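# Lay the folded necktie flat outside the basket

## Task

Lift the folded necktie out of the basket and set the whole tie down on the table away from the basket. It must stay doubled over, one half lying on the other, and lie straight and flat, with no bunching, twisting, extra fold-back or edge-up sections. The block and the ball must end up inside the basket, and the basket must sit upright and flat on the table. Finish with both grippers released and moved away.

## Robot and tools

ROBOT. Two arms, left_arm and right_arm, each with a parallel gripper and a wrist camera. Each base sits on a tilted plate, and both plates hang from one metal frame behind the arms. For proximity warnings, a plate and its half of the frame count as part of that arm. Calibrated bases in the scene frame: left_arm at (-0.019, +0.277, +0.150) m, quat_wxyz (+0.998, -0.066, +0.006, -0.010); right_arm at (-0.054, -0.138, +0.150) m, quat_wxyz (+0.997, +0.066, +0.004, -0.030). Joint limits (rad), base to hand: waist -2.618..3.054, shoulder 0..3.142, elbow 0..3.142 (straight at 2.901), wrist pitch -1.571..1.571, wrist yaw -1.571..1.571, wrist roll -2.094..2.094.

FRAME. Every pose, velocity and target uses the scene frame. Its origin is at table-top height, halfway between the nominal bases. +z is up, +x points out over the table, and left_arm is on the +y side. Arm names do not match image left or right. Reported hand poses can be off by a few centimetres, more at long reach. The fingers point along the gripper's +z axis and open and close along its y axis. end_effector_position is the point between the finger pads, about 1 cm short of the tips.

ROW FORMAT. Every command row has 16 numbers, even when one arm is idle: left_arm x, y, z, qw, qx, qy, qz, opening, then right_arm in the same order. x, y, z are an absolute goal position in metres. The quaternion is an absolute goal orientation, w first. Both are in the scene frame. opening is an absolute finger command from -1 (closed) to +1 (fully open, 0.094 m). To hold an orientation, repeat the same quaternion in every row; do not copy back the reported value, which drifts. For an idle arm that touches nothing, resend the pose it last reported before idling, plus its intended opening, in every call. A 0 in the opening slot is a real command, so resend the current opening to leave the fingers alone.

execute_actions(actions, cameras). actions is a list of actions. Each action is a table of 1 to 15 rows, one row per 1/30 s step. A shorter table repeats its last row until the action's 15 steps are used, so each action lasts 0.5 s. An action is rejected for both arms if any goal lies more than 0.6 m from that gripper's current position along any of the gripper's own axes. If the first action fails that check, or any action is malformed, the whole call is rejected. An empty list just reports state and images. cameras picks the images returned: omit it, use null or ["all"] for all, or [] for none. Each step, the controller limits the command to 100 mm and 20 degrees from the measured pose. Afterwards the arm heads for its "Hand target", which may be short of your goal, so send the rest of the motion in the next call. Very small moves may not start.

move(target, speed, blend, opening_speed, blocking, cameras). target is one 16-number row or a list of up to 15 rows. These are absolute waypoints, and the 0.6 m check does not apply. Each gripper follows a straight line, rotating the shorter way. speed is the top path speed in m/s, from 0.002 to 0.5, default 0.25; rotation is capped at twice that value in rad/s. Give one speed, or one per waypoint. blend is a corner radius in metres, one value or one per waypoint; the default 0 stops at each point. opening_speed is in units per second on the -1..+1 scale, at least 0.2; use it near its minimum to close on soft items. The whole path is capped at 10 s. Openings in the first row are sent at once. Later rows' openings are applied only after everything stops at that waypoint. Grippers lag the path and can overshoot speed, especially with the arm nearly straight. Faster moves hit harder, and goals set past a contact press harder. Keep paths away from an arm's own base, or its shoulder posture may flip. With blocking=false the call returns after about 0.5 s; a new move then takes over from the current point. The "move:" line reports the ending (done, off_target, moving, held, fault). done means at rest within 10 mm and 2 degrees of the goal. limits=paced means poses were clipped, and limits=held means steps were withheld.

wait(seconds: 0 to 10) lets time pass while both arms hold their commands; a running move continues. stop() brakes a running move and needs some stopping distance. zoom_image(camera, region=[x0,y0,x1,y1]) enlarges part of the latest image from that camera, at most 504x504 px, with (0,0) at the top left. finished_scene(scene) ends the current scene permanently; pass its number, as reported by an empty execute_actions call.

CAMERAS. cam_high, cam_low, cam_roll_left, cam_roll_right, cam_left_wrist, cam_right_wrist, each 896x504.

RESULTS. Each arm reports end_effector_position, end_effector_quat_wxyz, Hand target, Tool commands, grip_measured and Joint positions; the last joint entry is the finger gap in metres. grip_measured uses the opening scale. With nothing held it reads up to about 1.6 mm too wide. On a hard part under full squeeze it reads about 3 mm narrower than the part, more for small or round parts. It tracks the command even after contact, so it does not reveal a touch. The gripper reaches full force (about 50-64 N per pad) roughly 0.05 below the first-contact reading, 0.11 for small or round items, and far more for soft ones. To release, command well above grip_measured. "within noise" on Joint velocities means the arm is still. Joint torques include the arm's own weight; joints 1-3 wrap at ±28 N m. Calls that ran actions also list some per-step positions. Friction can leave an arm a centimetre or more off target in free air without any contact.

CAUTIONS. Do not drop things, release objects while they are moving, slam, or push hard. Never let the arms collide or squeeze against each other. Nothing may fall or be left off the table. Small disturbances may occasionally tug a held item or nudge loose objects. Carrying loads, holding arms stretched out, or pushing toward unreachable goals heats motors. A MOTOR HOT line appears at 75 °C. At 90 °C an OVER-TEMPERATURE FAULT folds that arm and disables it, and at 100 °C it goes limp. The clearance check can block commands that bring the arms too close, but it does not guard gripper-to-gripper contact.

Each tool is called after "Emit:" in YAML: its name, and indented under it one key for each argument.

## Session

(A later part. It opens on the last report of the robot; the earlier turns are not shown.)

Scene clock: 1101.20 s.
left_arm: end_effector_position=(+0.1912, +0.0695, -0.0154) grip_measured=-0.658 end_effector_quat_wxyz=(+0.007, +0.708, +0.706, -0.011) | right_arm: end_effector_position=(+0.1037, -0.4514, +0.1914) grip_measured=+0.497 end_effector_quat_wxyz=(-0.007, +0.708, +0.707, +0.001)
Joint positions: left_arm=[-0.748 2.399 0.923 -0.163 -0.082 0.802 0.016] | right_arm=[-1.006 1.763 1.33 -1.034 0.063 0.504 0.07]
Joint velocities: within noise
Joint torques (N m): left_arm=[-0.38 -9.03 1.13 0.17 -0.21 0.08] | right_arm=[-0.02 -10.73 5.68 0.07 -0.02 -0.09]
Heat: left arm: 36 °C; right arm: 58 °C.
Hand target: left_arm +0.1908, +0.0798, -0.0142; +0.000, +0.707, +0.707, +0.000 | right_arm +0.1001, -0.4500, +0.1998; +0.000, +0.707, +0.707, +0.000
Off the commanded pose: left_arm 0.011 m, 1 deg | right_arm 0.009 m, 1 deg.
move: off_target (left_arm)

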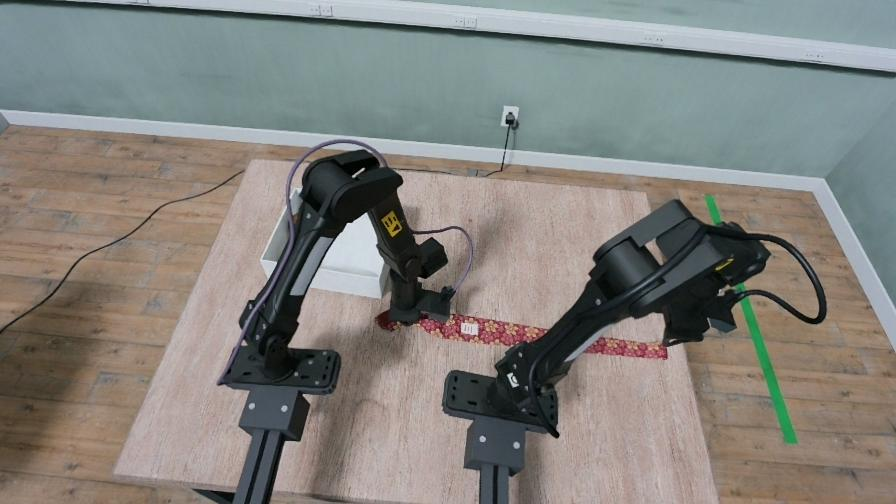

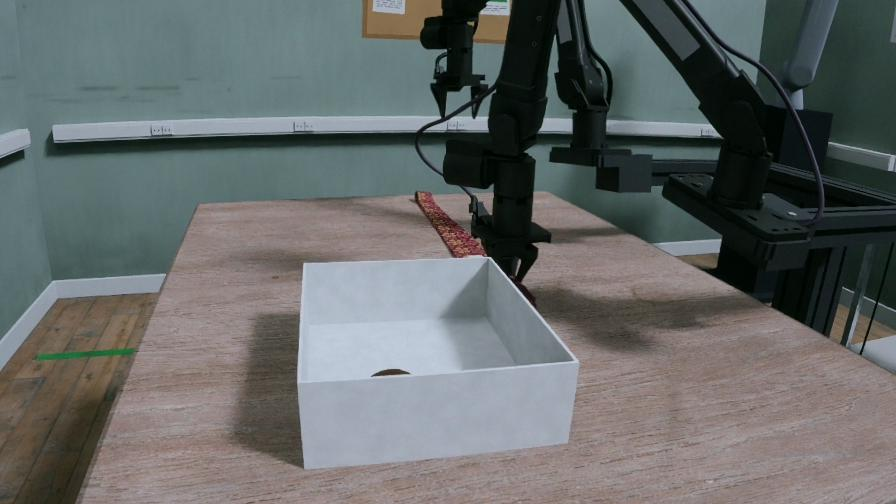

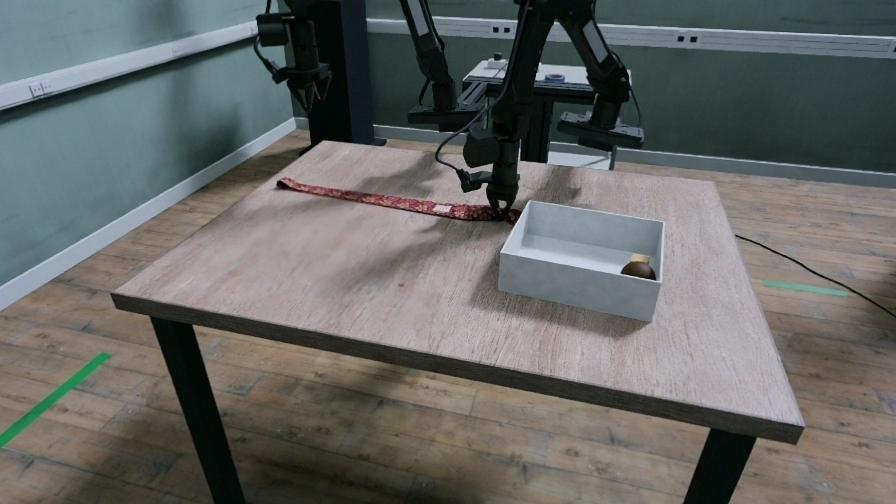

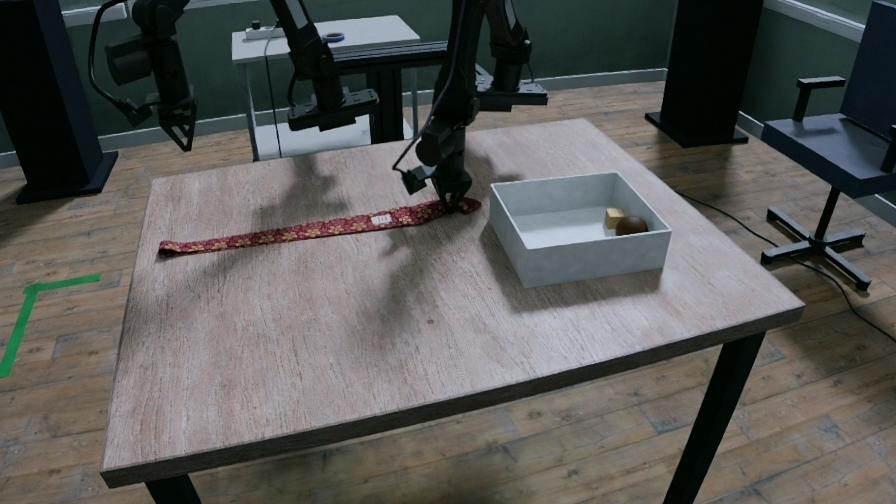

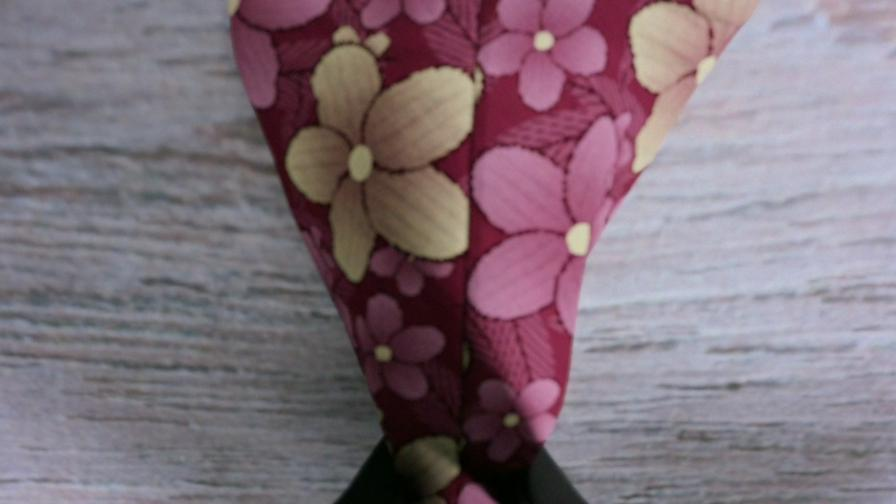

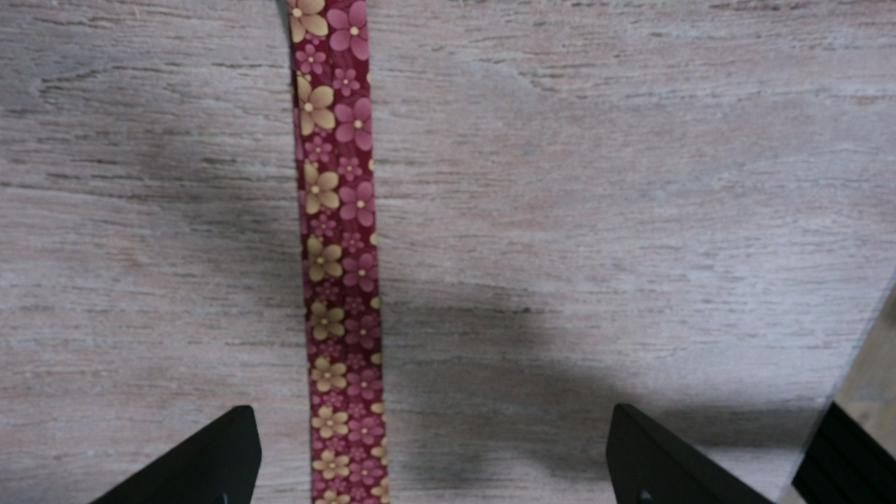

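Emit:
move:
  target:
    - [0.190,0.08,-0.016,0,0.7071,0.7071,0,1,0.10,-0.45,0.2,0,0.7071,0.7071,0,0.5]
  speed: 0.1
  opening_speed: 0.8
  cameras: []

Emit:
move:
  target:
    - [0.190,0.085,0.02,0,0.7071,0.7071,0,1,0.10,-0.45,0.2,0,0.7071,0.7071,0,0.5]
    - [0.18,0.12,0.13,0,0.7071,0.7071,0,1,0.15,-0.52,0.10,0,0.7071,0.7071,0,-0.95]
  speed: 0.1

Emit:
zoom_image:
  camera: "cam_left_wrist"
  region: [250, 0, 650, 300]

Emit:
zoom_image:
  camera: "cam_roll_right"
  region: [350, 150, 530, 260]

Scene clock: 1113.73 s.
left_arm: end_effector_position=(+0.1805, +0.0748, -0.0134) grip_measured=+0.997 end_effector_quat_wxyz=(-0.013, +0.710, +0.704, -0.022) | right_arm: end_effector_position=(+0.1037, -0.4514, +0.1914) grip_measured=+0.497 end_effector_quat_wxyz=(-0.007, +0.708, +0.707, +0.001)
Joint positions: left_arm=[-0.749 2.39 0.915 -0.204 -0.061 0.804 0.094] | right_arm=[-1.006 1.763 1.33 -1.034 0.063 0.504 0.07]
Joint velocities: within noise
Joint torques (N m): left_arm=[-0.36 -7.68 1.42 0.64 -0.38 0.03] | right_arm=[-0.08 -10.73 5.68 0.09 -0.01 -0.11]
Heat: left arm: 41 °C; right arm: 58 °C.
Hand target: left_arm +0.1897, +0.0800, -0.0156; -0.001, +0.707, +0.707, +0.000 | right_arm +0.1001, -0.4500, +0.1998; +0.000, +0.707, +0.707, +0.000
Off the commanded pose: left_arm 0.011 m, 3 deg | right_arm 0.009 m, 1 deg.
move: off_target (left_arm)
No camera images: "cameras" was empty.

Scene clock: 1116.67 s.
left_arm: end_effector_position=(+0.1780, +0.1178, +0.1232) grip_measured=+0.998 end_effector_quat_wxyz=(-0.006, +0.708, +0.706, -0.002) | right_arm: end_effector_position=(+0.1427, -0.5108, +0.0987) grip_measured=-0.947 end_effector_quat_wxyz=(-0.015, +0.707, +0.707, +0.003)
Joint positions: left_arm=[-0.719 1.83 0.838 -0.669 -0.102 0.827 0.094] | right_arm=[-1.006 2.167 1.556 -0.873 0.063 0.504 0.002]
Joint velocities: within noise
Joint torques (N m): left_arm=[-0.28 -7.65 4.08 -0.01 -0.01 0.05] | right_arm=[1.05 -10.04 8.34 0.34 0 0.03]
Heat: left arm: 41 °C; right arm: 58 °C.
Hand target: left_arm +0.1800, +0.1199, +0.1298; +0.000, +0.707, +0.707, +0.000 | right_arm +0.1499, -0.5197, +0.1002; +0.000, +0.707, +0.707, +0.000
Off the commanded pose: left_arm 0.007 m, 1 deg | right_arm 0.012 m, 2 deg.
move: off_target (right_arm); target 2's new opening was sent with right_arm's hand 0.012 m and 2 deg from that target

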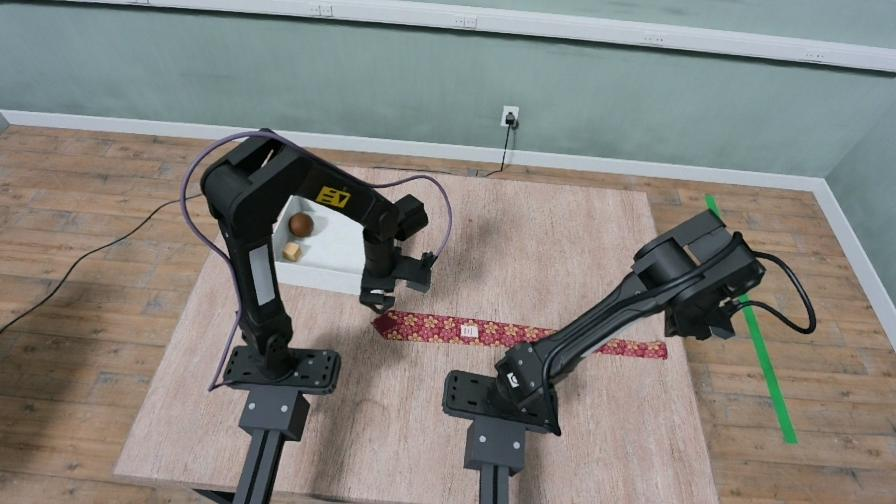

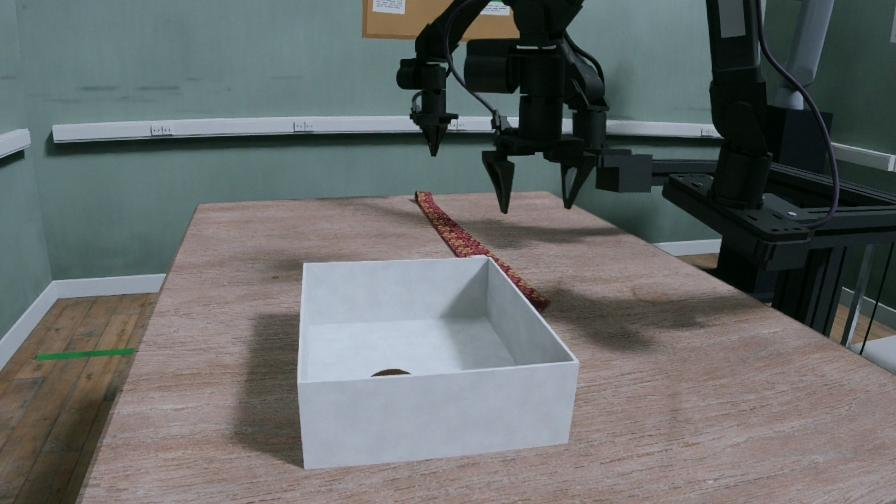

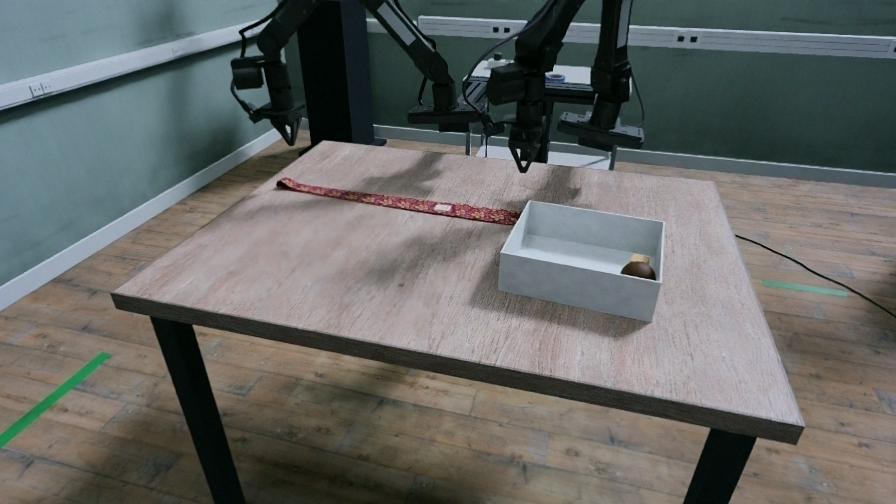

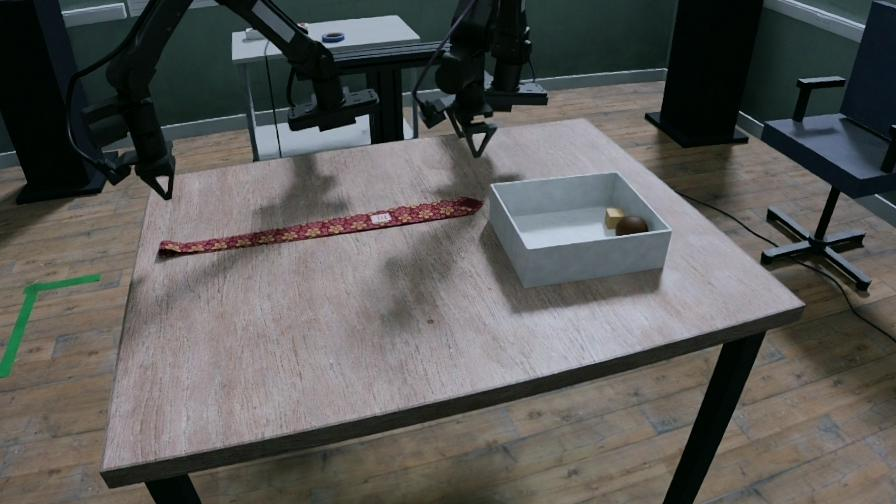

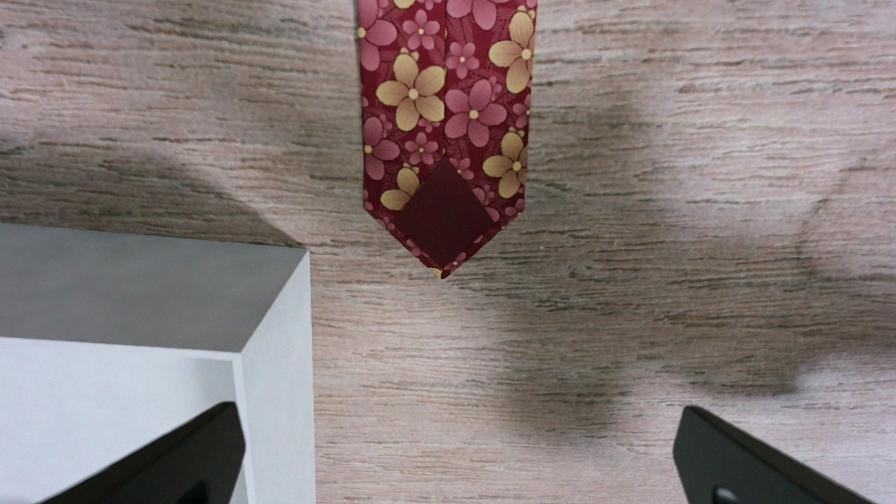

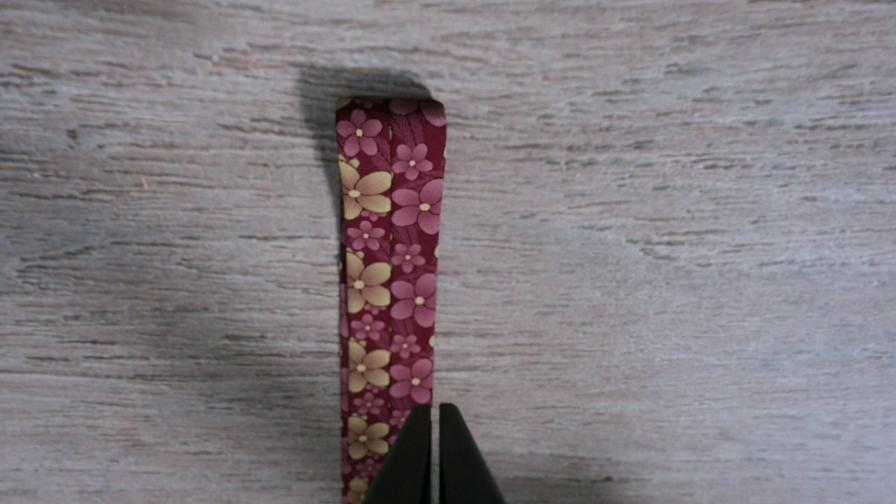

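Scaled by 1.260 from the camera's 896x504 image, which has a finer 1280x720 frame.

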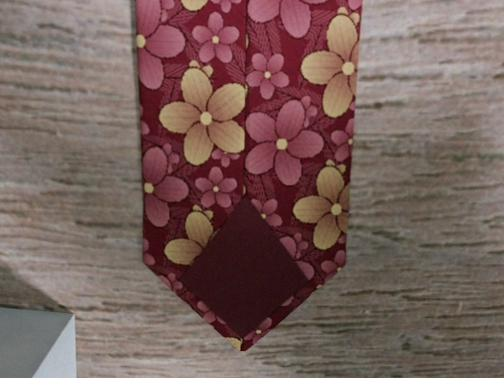

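Scaled by 2.800 from the camera's 896x504 image, which has a finer 1280x720 frame.

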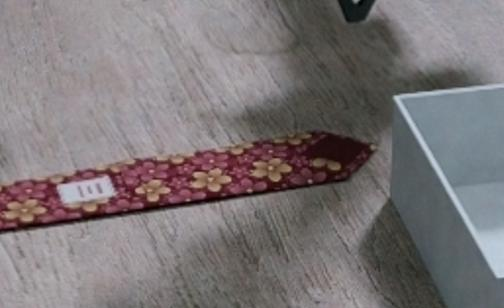

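Emit:
move:
  target:
    - [0.14,0.32,0.22,0,0.7071,0.7071,0,0,0.168,-0.548,0.02,0,0.7071,0.7071,0,-0.95]
    - [0.14,0.32,0.22,0,0.7071,0.7071,0,0,0.168,-0.548,-0.020,0,0.7071,0.7071,0,-0.95]
  speed: 0.07
  cameras: ["cam_right_wrist"]

Emit:
move:
  target:
    - [0.14,0.32,0.22,0,0.7071,0.7071,0,0,0.168,-0.548,0.04,0,0.7071,0.7071,0,-0.95]
    - [0.14,0.32,0.22,0,0.7071,0.7071,0,0,0.165,-0.48,0.15,0,0.7071,0.7071,0,-0.95]
  speed: 0.1

Emit:
zoom_image:
  camera: "cam_roll_right"
  region: [130, 200, 290, 280]

Emit:
zoom_image:
  camera: "cam_roll_left"
  region: [260, 160, 420, 240]

Scene clock: 1132.93 s.
left_arm: end_effector_position=(+0.1366, +0.3185, +0.2110) grip_measured=+0.002 end_effector_quat_wxyz=(-0.009, +0.708, +0.706, -0.007) | right_arm: end_effector_position=(+0.1658, -0.5390, -0.0098) grip_measured=-0.947 end_effector_quat_wxyz=(-0.012, +0.707, +0.707, +0.002)
Joint positions: left_arm=[0.076 1.132 0.721 -1.161 -0.135 1.628 0.047] | right_arm=[-1.006 2.52 1.736 -0.695 0.063 0.504 0.002]
Joint velocities: within noise
Joint torques (N m): left_arm=[-0.03 -2.99 7.04 -0.06 0.05 0.05] | right_arm=[0.25 -9.87 7.21 0.59 -0.02 -0.1]
Heat: left arm: 38 °C; right arm: 59 °C.
Hand target: left_arm +0.1400, +0.3200, +0.2197; +0.000, +0.707, +0.707, +0.000 | right_arm +0.1677, -0.5476, -0.0195; +0.000, +0.707, +0.707, +0.000
Off the commanded pose: left_arm 0.010 m, 1 deg | right_arm 0.014 m, 1 deg.
move: off_target (right_arm)
Images, in order (width x height): cam_right_wrist 896x504.

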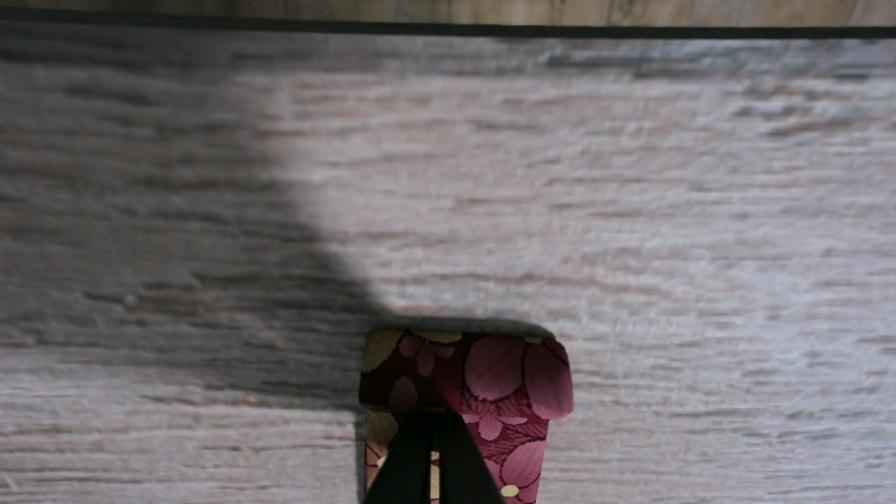

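Scene clock: 1135.50 s.
left_arm: end_effector_position=(+0.1365, +0.3185, +0.2110) grip_measured=+0.002 end_effector_quat_wxyz=(-0.009, +0.708, +0.706, -0.007) | right_arm: end_effector_position=(+0.1643, -0.4810, +0.1361) grip_measured=-0.947 end_effector_quat_wxyz=(-0.010, +0.706, +0.708, +0.006)
Joint positions: left_arm=[0.076 1.132 0.721 -1.161 -0.135 1.628 0.047] | right_arm=[-0.919 2.052 1.515 -0.944 0.063 0.587 0.002]
Joint velocities: within noise
Joint torques (N m): left_arm=[0.05 -2.97 7.09 -0.1 0.06 0.1] | right_arm=[1.62 -13.56 5.48 0.06 0.08 0.12]
Heat: left arm: 38 °C; right arm: 60 °C.
Hand target: left_arm +0.1399, +0.3200, +0.2197; +0.000, +0.707, +0.707, +0.000 | right_arm +0.1649, -0.4800, +0.1495; +0.000, +0.707, +0.707, +0.000
Off the commanded pose: left_arm 0.010 m, 1 deg | right_arm 0.014 m, 1 deg.
move: off_target (right_arm)

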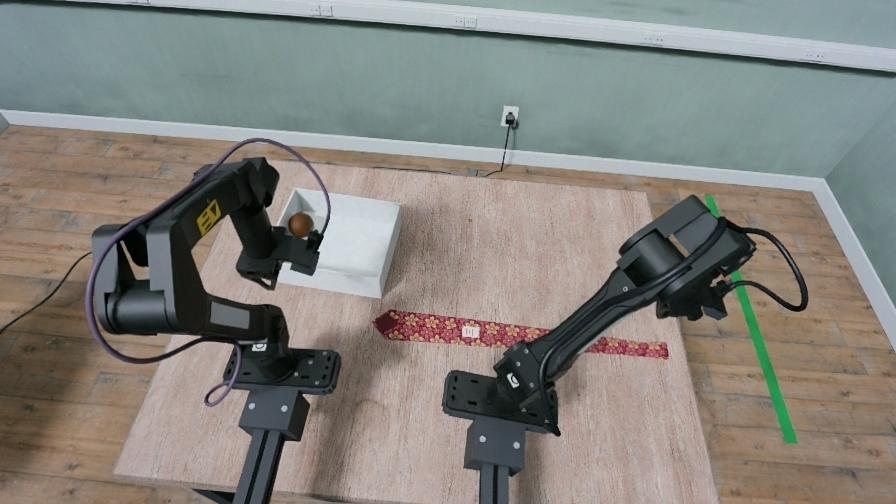

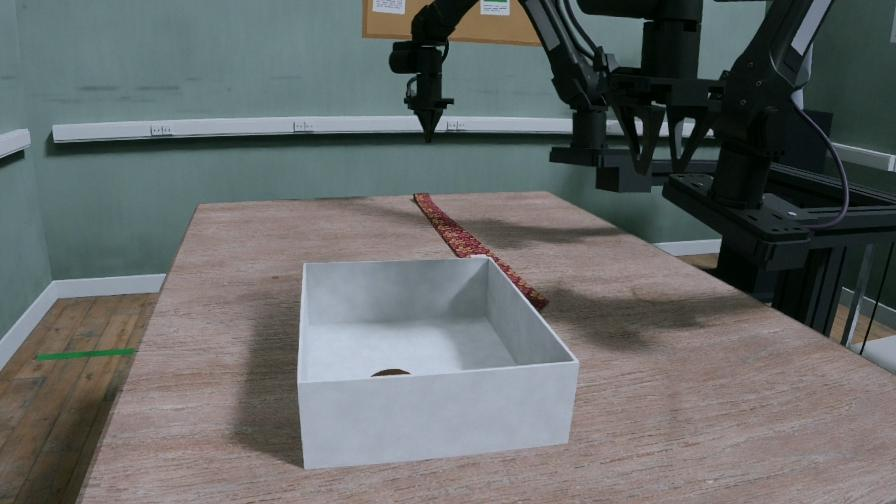

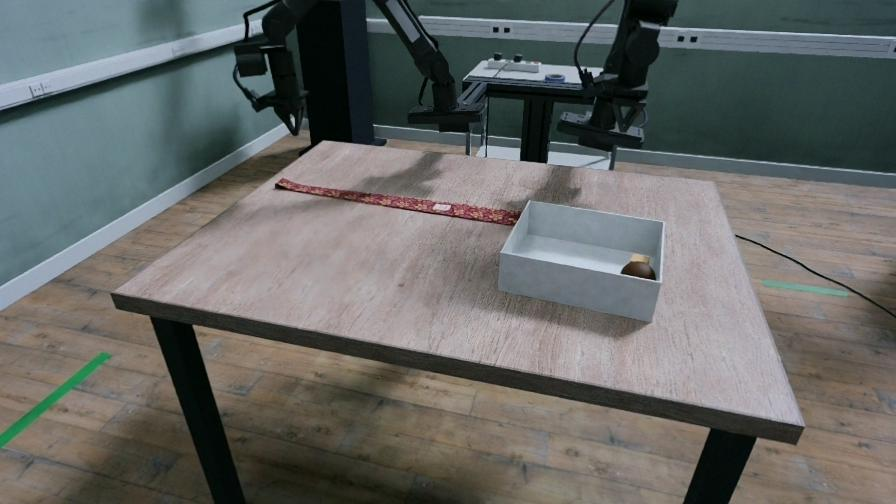

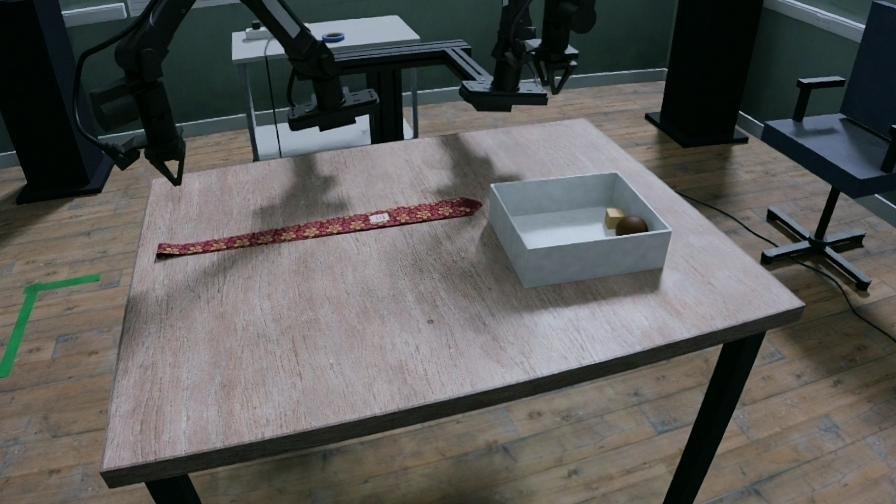

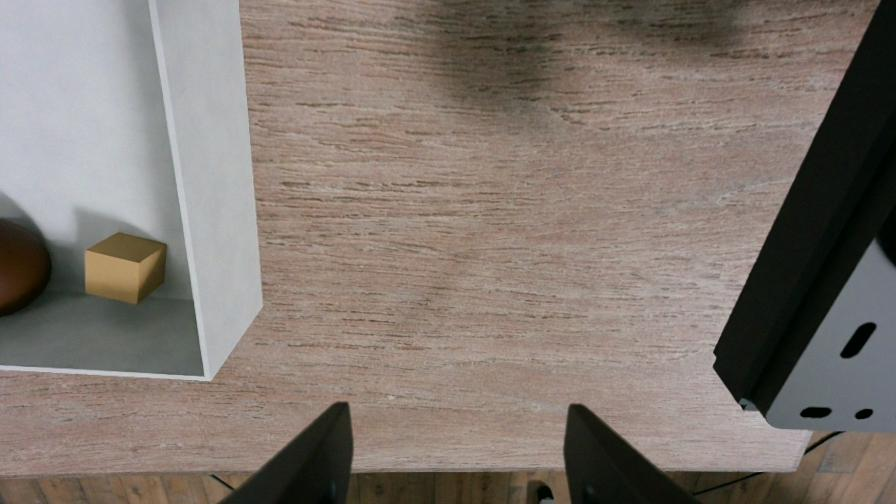

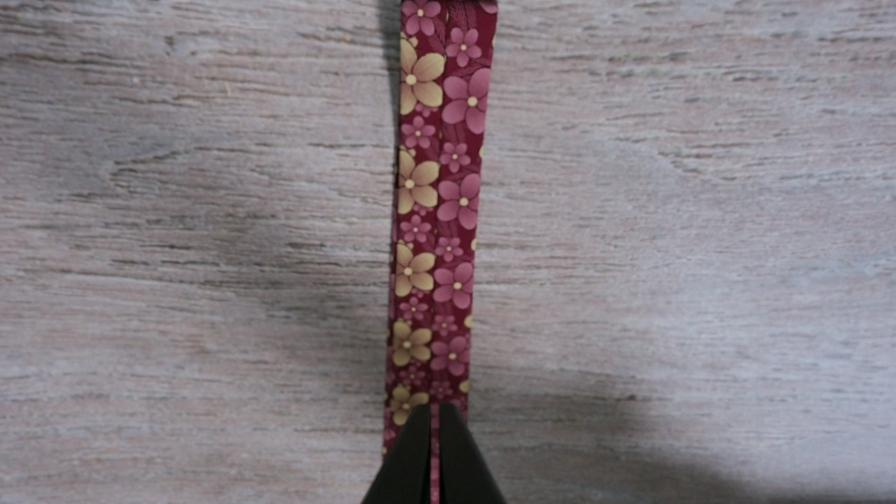

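Scaled by 3.150 from the camera's 896x504 image, which has a finer 1280x720 frame.

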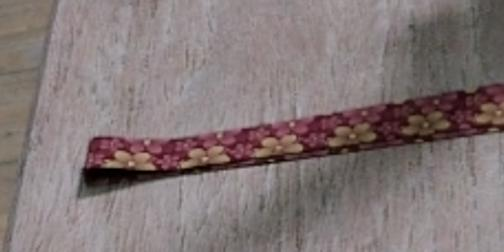

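Scaled by 3.150 from the camera's 896x504 image, which has a finer 1280x720 frame.

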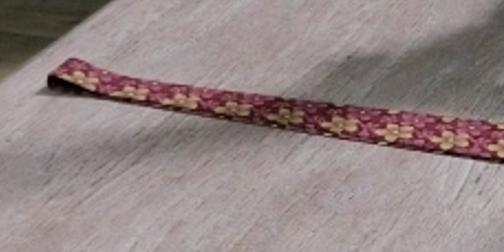

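Emit:
move:
  target:
    - [0.14,0.32,0.22,0,0.7071,0.7071,0,0,0.165,-0.53,0.12,0,0.7071,0.7071,0,-0.95]
  speed: 0.1
  cameras: ["cam_right_wrist"]

Emit:
zoom_image:
  camera: "cam_right_wrist"
  region: [300, 0, 600, 300]

Scene clock: 1144.87 s.
left_arm: end_effector_position=(+0.1365, +0.3185, +0.2110) grip_measured=+0.002 end_effector_quat_wxyz=(-0.009, +0.708, +0.706, -0.007) | right_arm: end_effector_position=(+0.1646, -0.5250, +0.1186) grip_measured=-0.947 end_effector_quat_wxyz=(-0.001, +0.709, +0.705, +0.001)
Joint positions: left_arm=[0.076 1.132 0.721 -1.161 -0.135 1.628 0.047] | right_arm=[-0.975 2.194 1.688 -0.952 0.063 0.538 0.002]
Joint velocities: within noise
Joint torques (N m): left_arm=[0.35 -2.92 7.02 -0.09 0.04 0.06] | right_arm=[0.47 -10.44 8.79 0.1 0.01 -0.09]
Heat: left arm: 36 °C; right arm: 62 °C.
Hand target: left_arm +0.1399, +0.3200, +0.2197; +0.000, +0.707, +0.707, +0.000 | right_arm +0.1649, -0.5299, +0.1200; +0.000, +0.707, +0.707, +0.000
Off the commanded pose: left_arm 0.010 m, 1 deg | right_arm 0.005 m, 0 deg.
move: done
Images, in order (width x height): cam_right_wrist 896x504.

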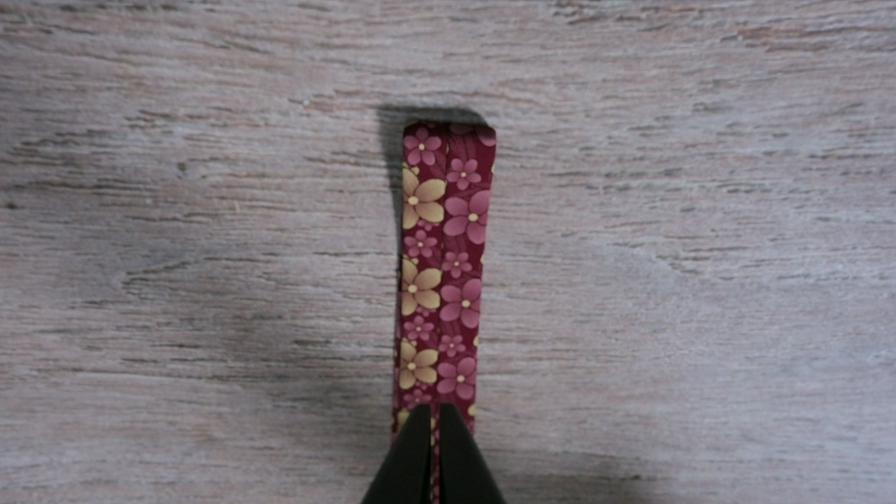

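Scaled by 1.680 from the camera's 896x504 image, which has a finer 1280x720 frame.

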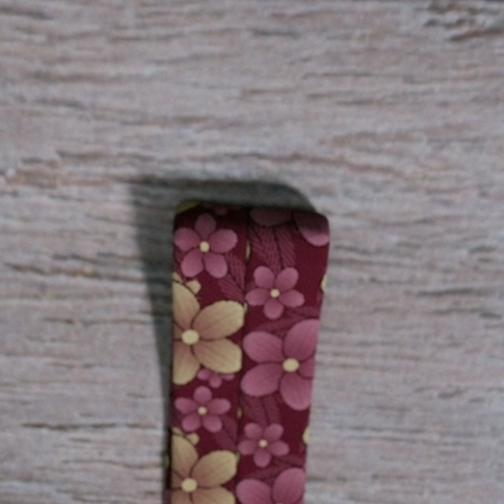

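Emit:
move:
  target:
    - [0.14,0.36,0.24,0,0.7071,0.7071,0,0,0.12,-0.40,0.24,0,0.7071,0.7071,0,-0.5]
  speed: 0.15
  cameras: ["cam_high","cam_roll_right"]

Emit:
wait:
  seconds: 1.5

Scene clock: 1155.17 s.
left_arm: end_effector_position=(+0.1379, +0.3598, +0.2322) grip_measured=+0.002 end_effector_quat_wxyz=(-0.008, +0.708, +0.707, -0.002) | right_arm: end_effector_position=(+0.1222, -0.4036, +0.2339) grip_measured=-0.503 end_effector_quat_wxyz=(-0.003, +0.706, +0.708, +0.006)
Joint positions: left_arm=[0.307 1.132 0.826 -1.225 -0.135 1.86 0.047] | right_arm=[-0.869 1.613 1.305 -1.162 0.065 0.637 0.023]
Joint velocities: within noise
Joint torques (N m): left_arm=[0.23 -2.48 7.1 -0.08 0.15 0.04] | right_arm=[1.54 -8.95 6.02 0.1 0.11 0.11]
Heat: left arm: 36 °C; right arm: 63 °C.
Hand target: left_arm +0.1399, +0.3600, +0.2397; +0.000, +0.707, +0.707, +0.000 | right_arm +0.1200, -0.4002, +0.2399; +0.000, +0.707, +0.707, +0.000
Off the commanded pose: left_arm 0.008 m, 1 deg | right_arm 0.007 m, 1 deg.
move: done
Images, in order (width x height): cam_high 896x504, cam_roll_right 896x504.

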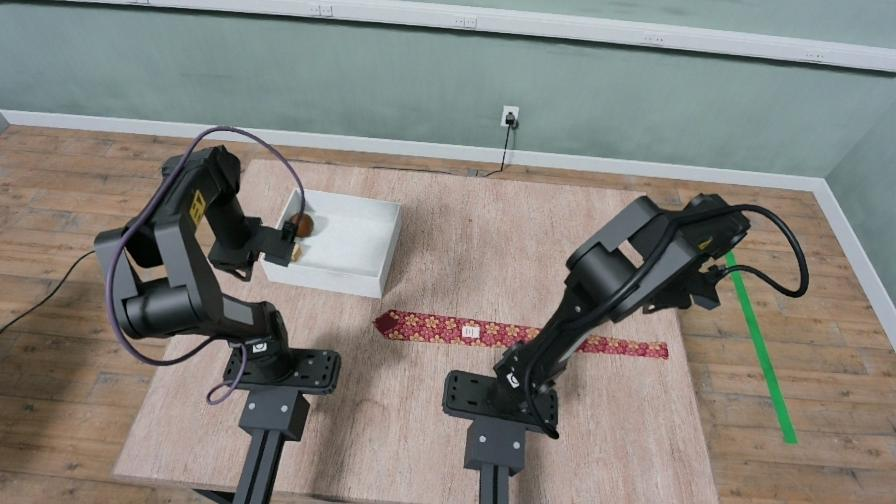

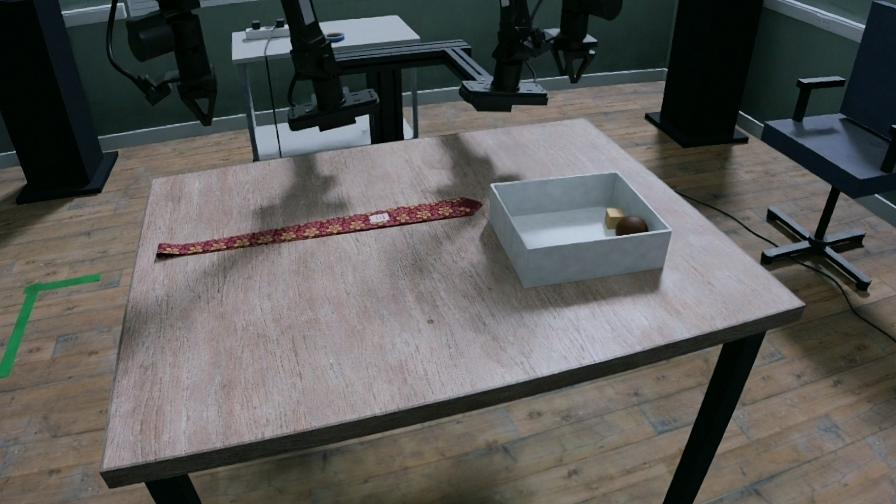

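Scene clock: 1156.67 s.
left_arm: end_effector_position=(+0.1378, +0.3597, +0.2322) grip_measured=+0.002 end_effector_quat_wxyz=(-0.008, +0.708, +0.706, -0.002) | right_arm: end_effector_position=(+0.1221, -0.4035, +0.2339) grip_measured=-0.503 end_effector_quat_wxyz=(-0.003, +0.707, +0.708, +0.006)
Joint positions: left_arm=[0.307 1.132 0.826 -1.225 -0.135 1.861 0.047] | right_arm=[-0.869 1.613 1.305 -1.163 0.066 0.637 0.023]
Joint velocities: within noise
Joint torques (N m): left_arm=[0.09 -2.4 7.06 -0.06 0.12 0.06] | right_arm=[1.46 -8.94 5.96 0.1 0.1 0.12]
Heat: left arm: 36 °C; right arm: 62 °C.
Hand target: left_arm +0.1399, +0.3600, +0.2397; +0.000, +0.707, +0.707, +0.000 | right_arm +0.1200, -0.4002, +0.2399; +0.000, +0.707, +0.707, +0.000
Tool commands: left_gripper/opening=+0.0 right_gripper/opening=-0.5
Off the commanded pose: left_arm 0.008 m, 1 deg | right_arm 0.007 m, 1 deg.
wait: 1.50 s; at rest by 0.17 s

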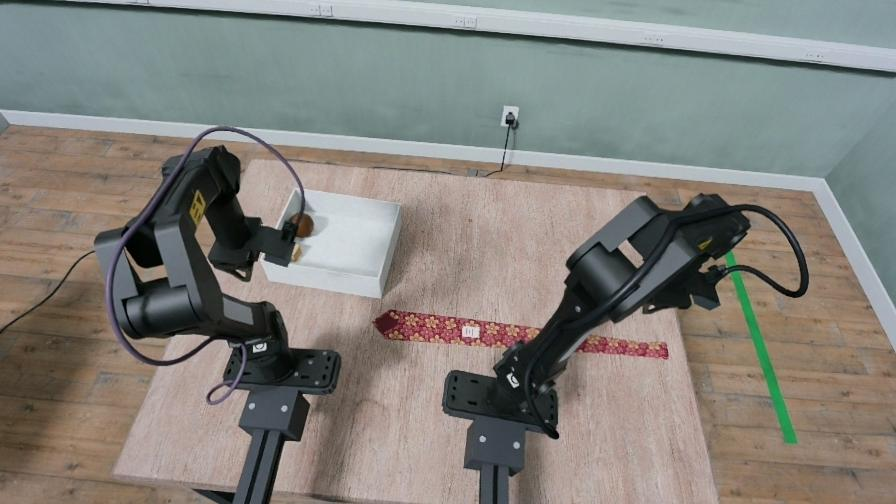

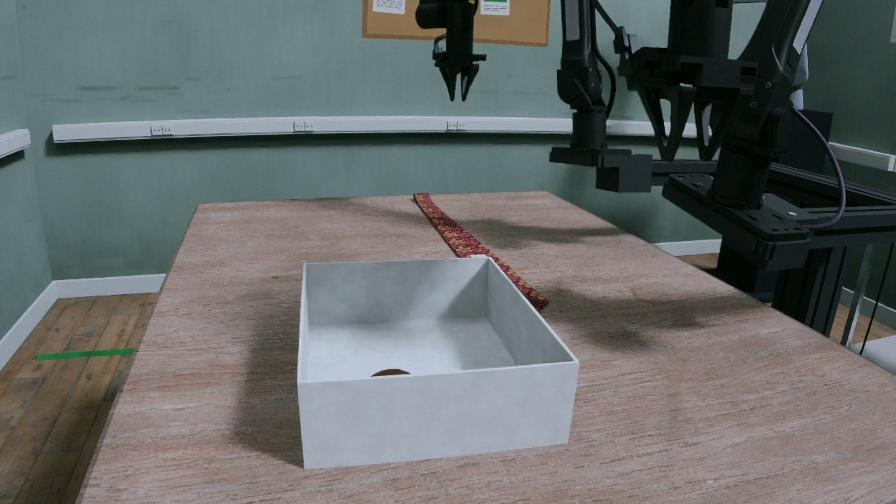

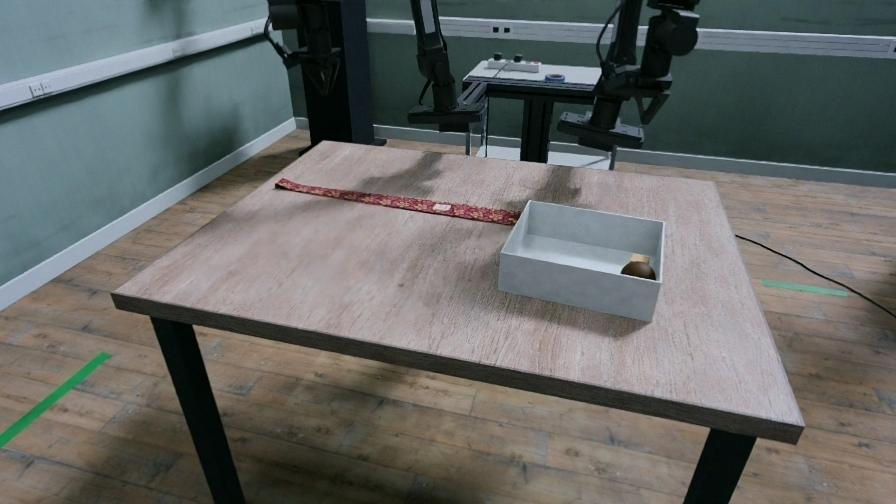

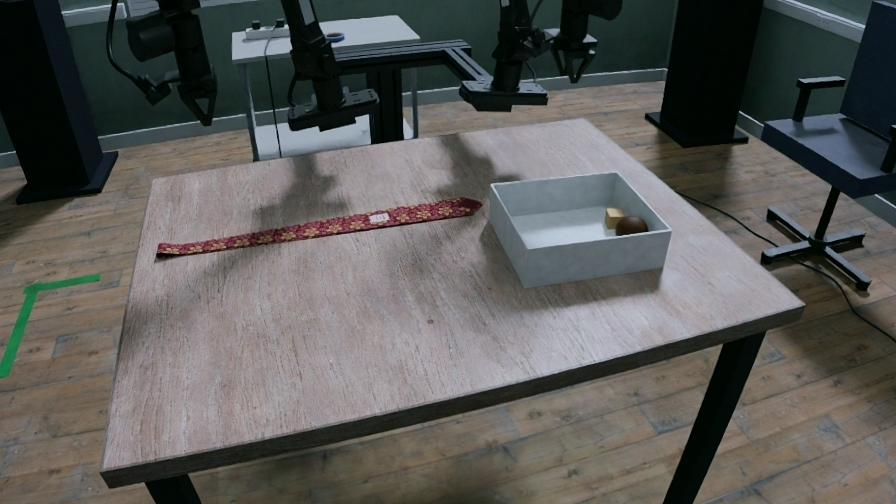

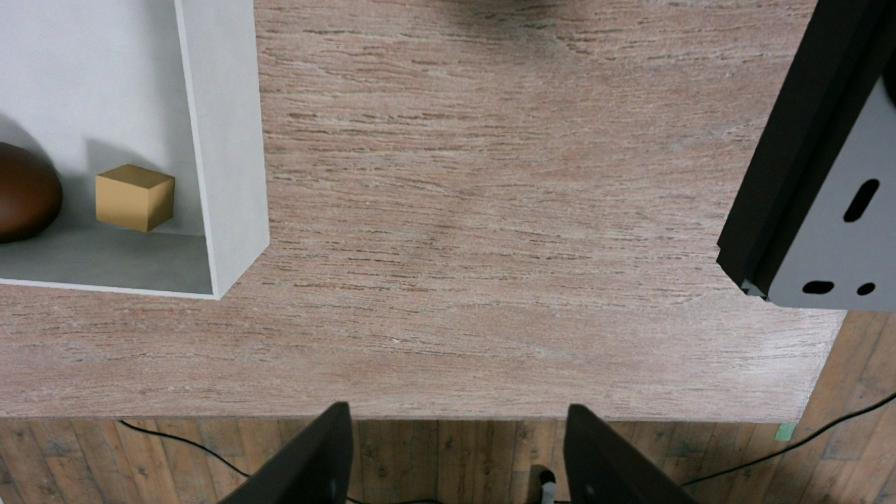

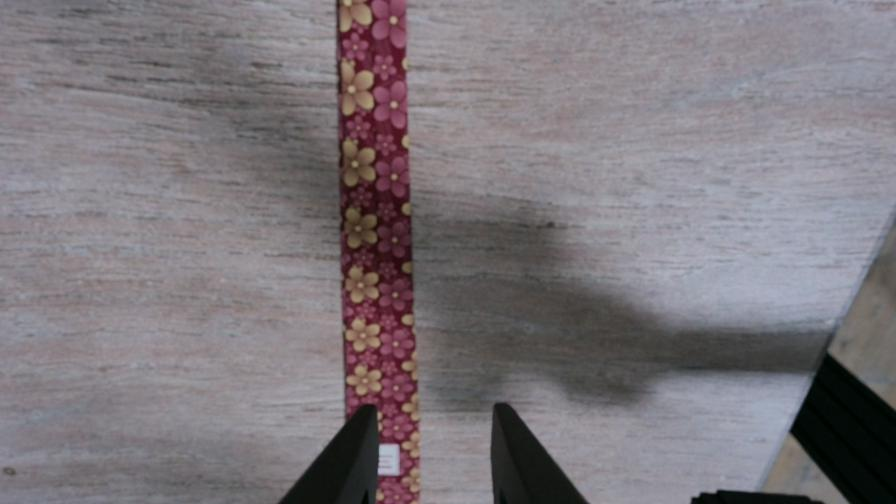

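Emit:
finished_scene:
  scene: 2

The scene is finished: the task was done.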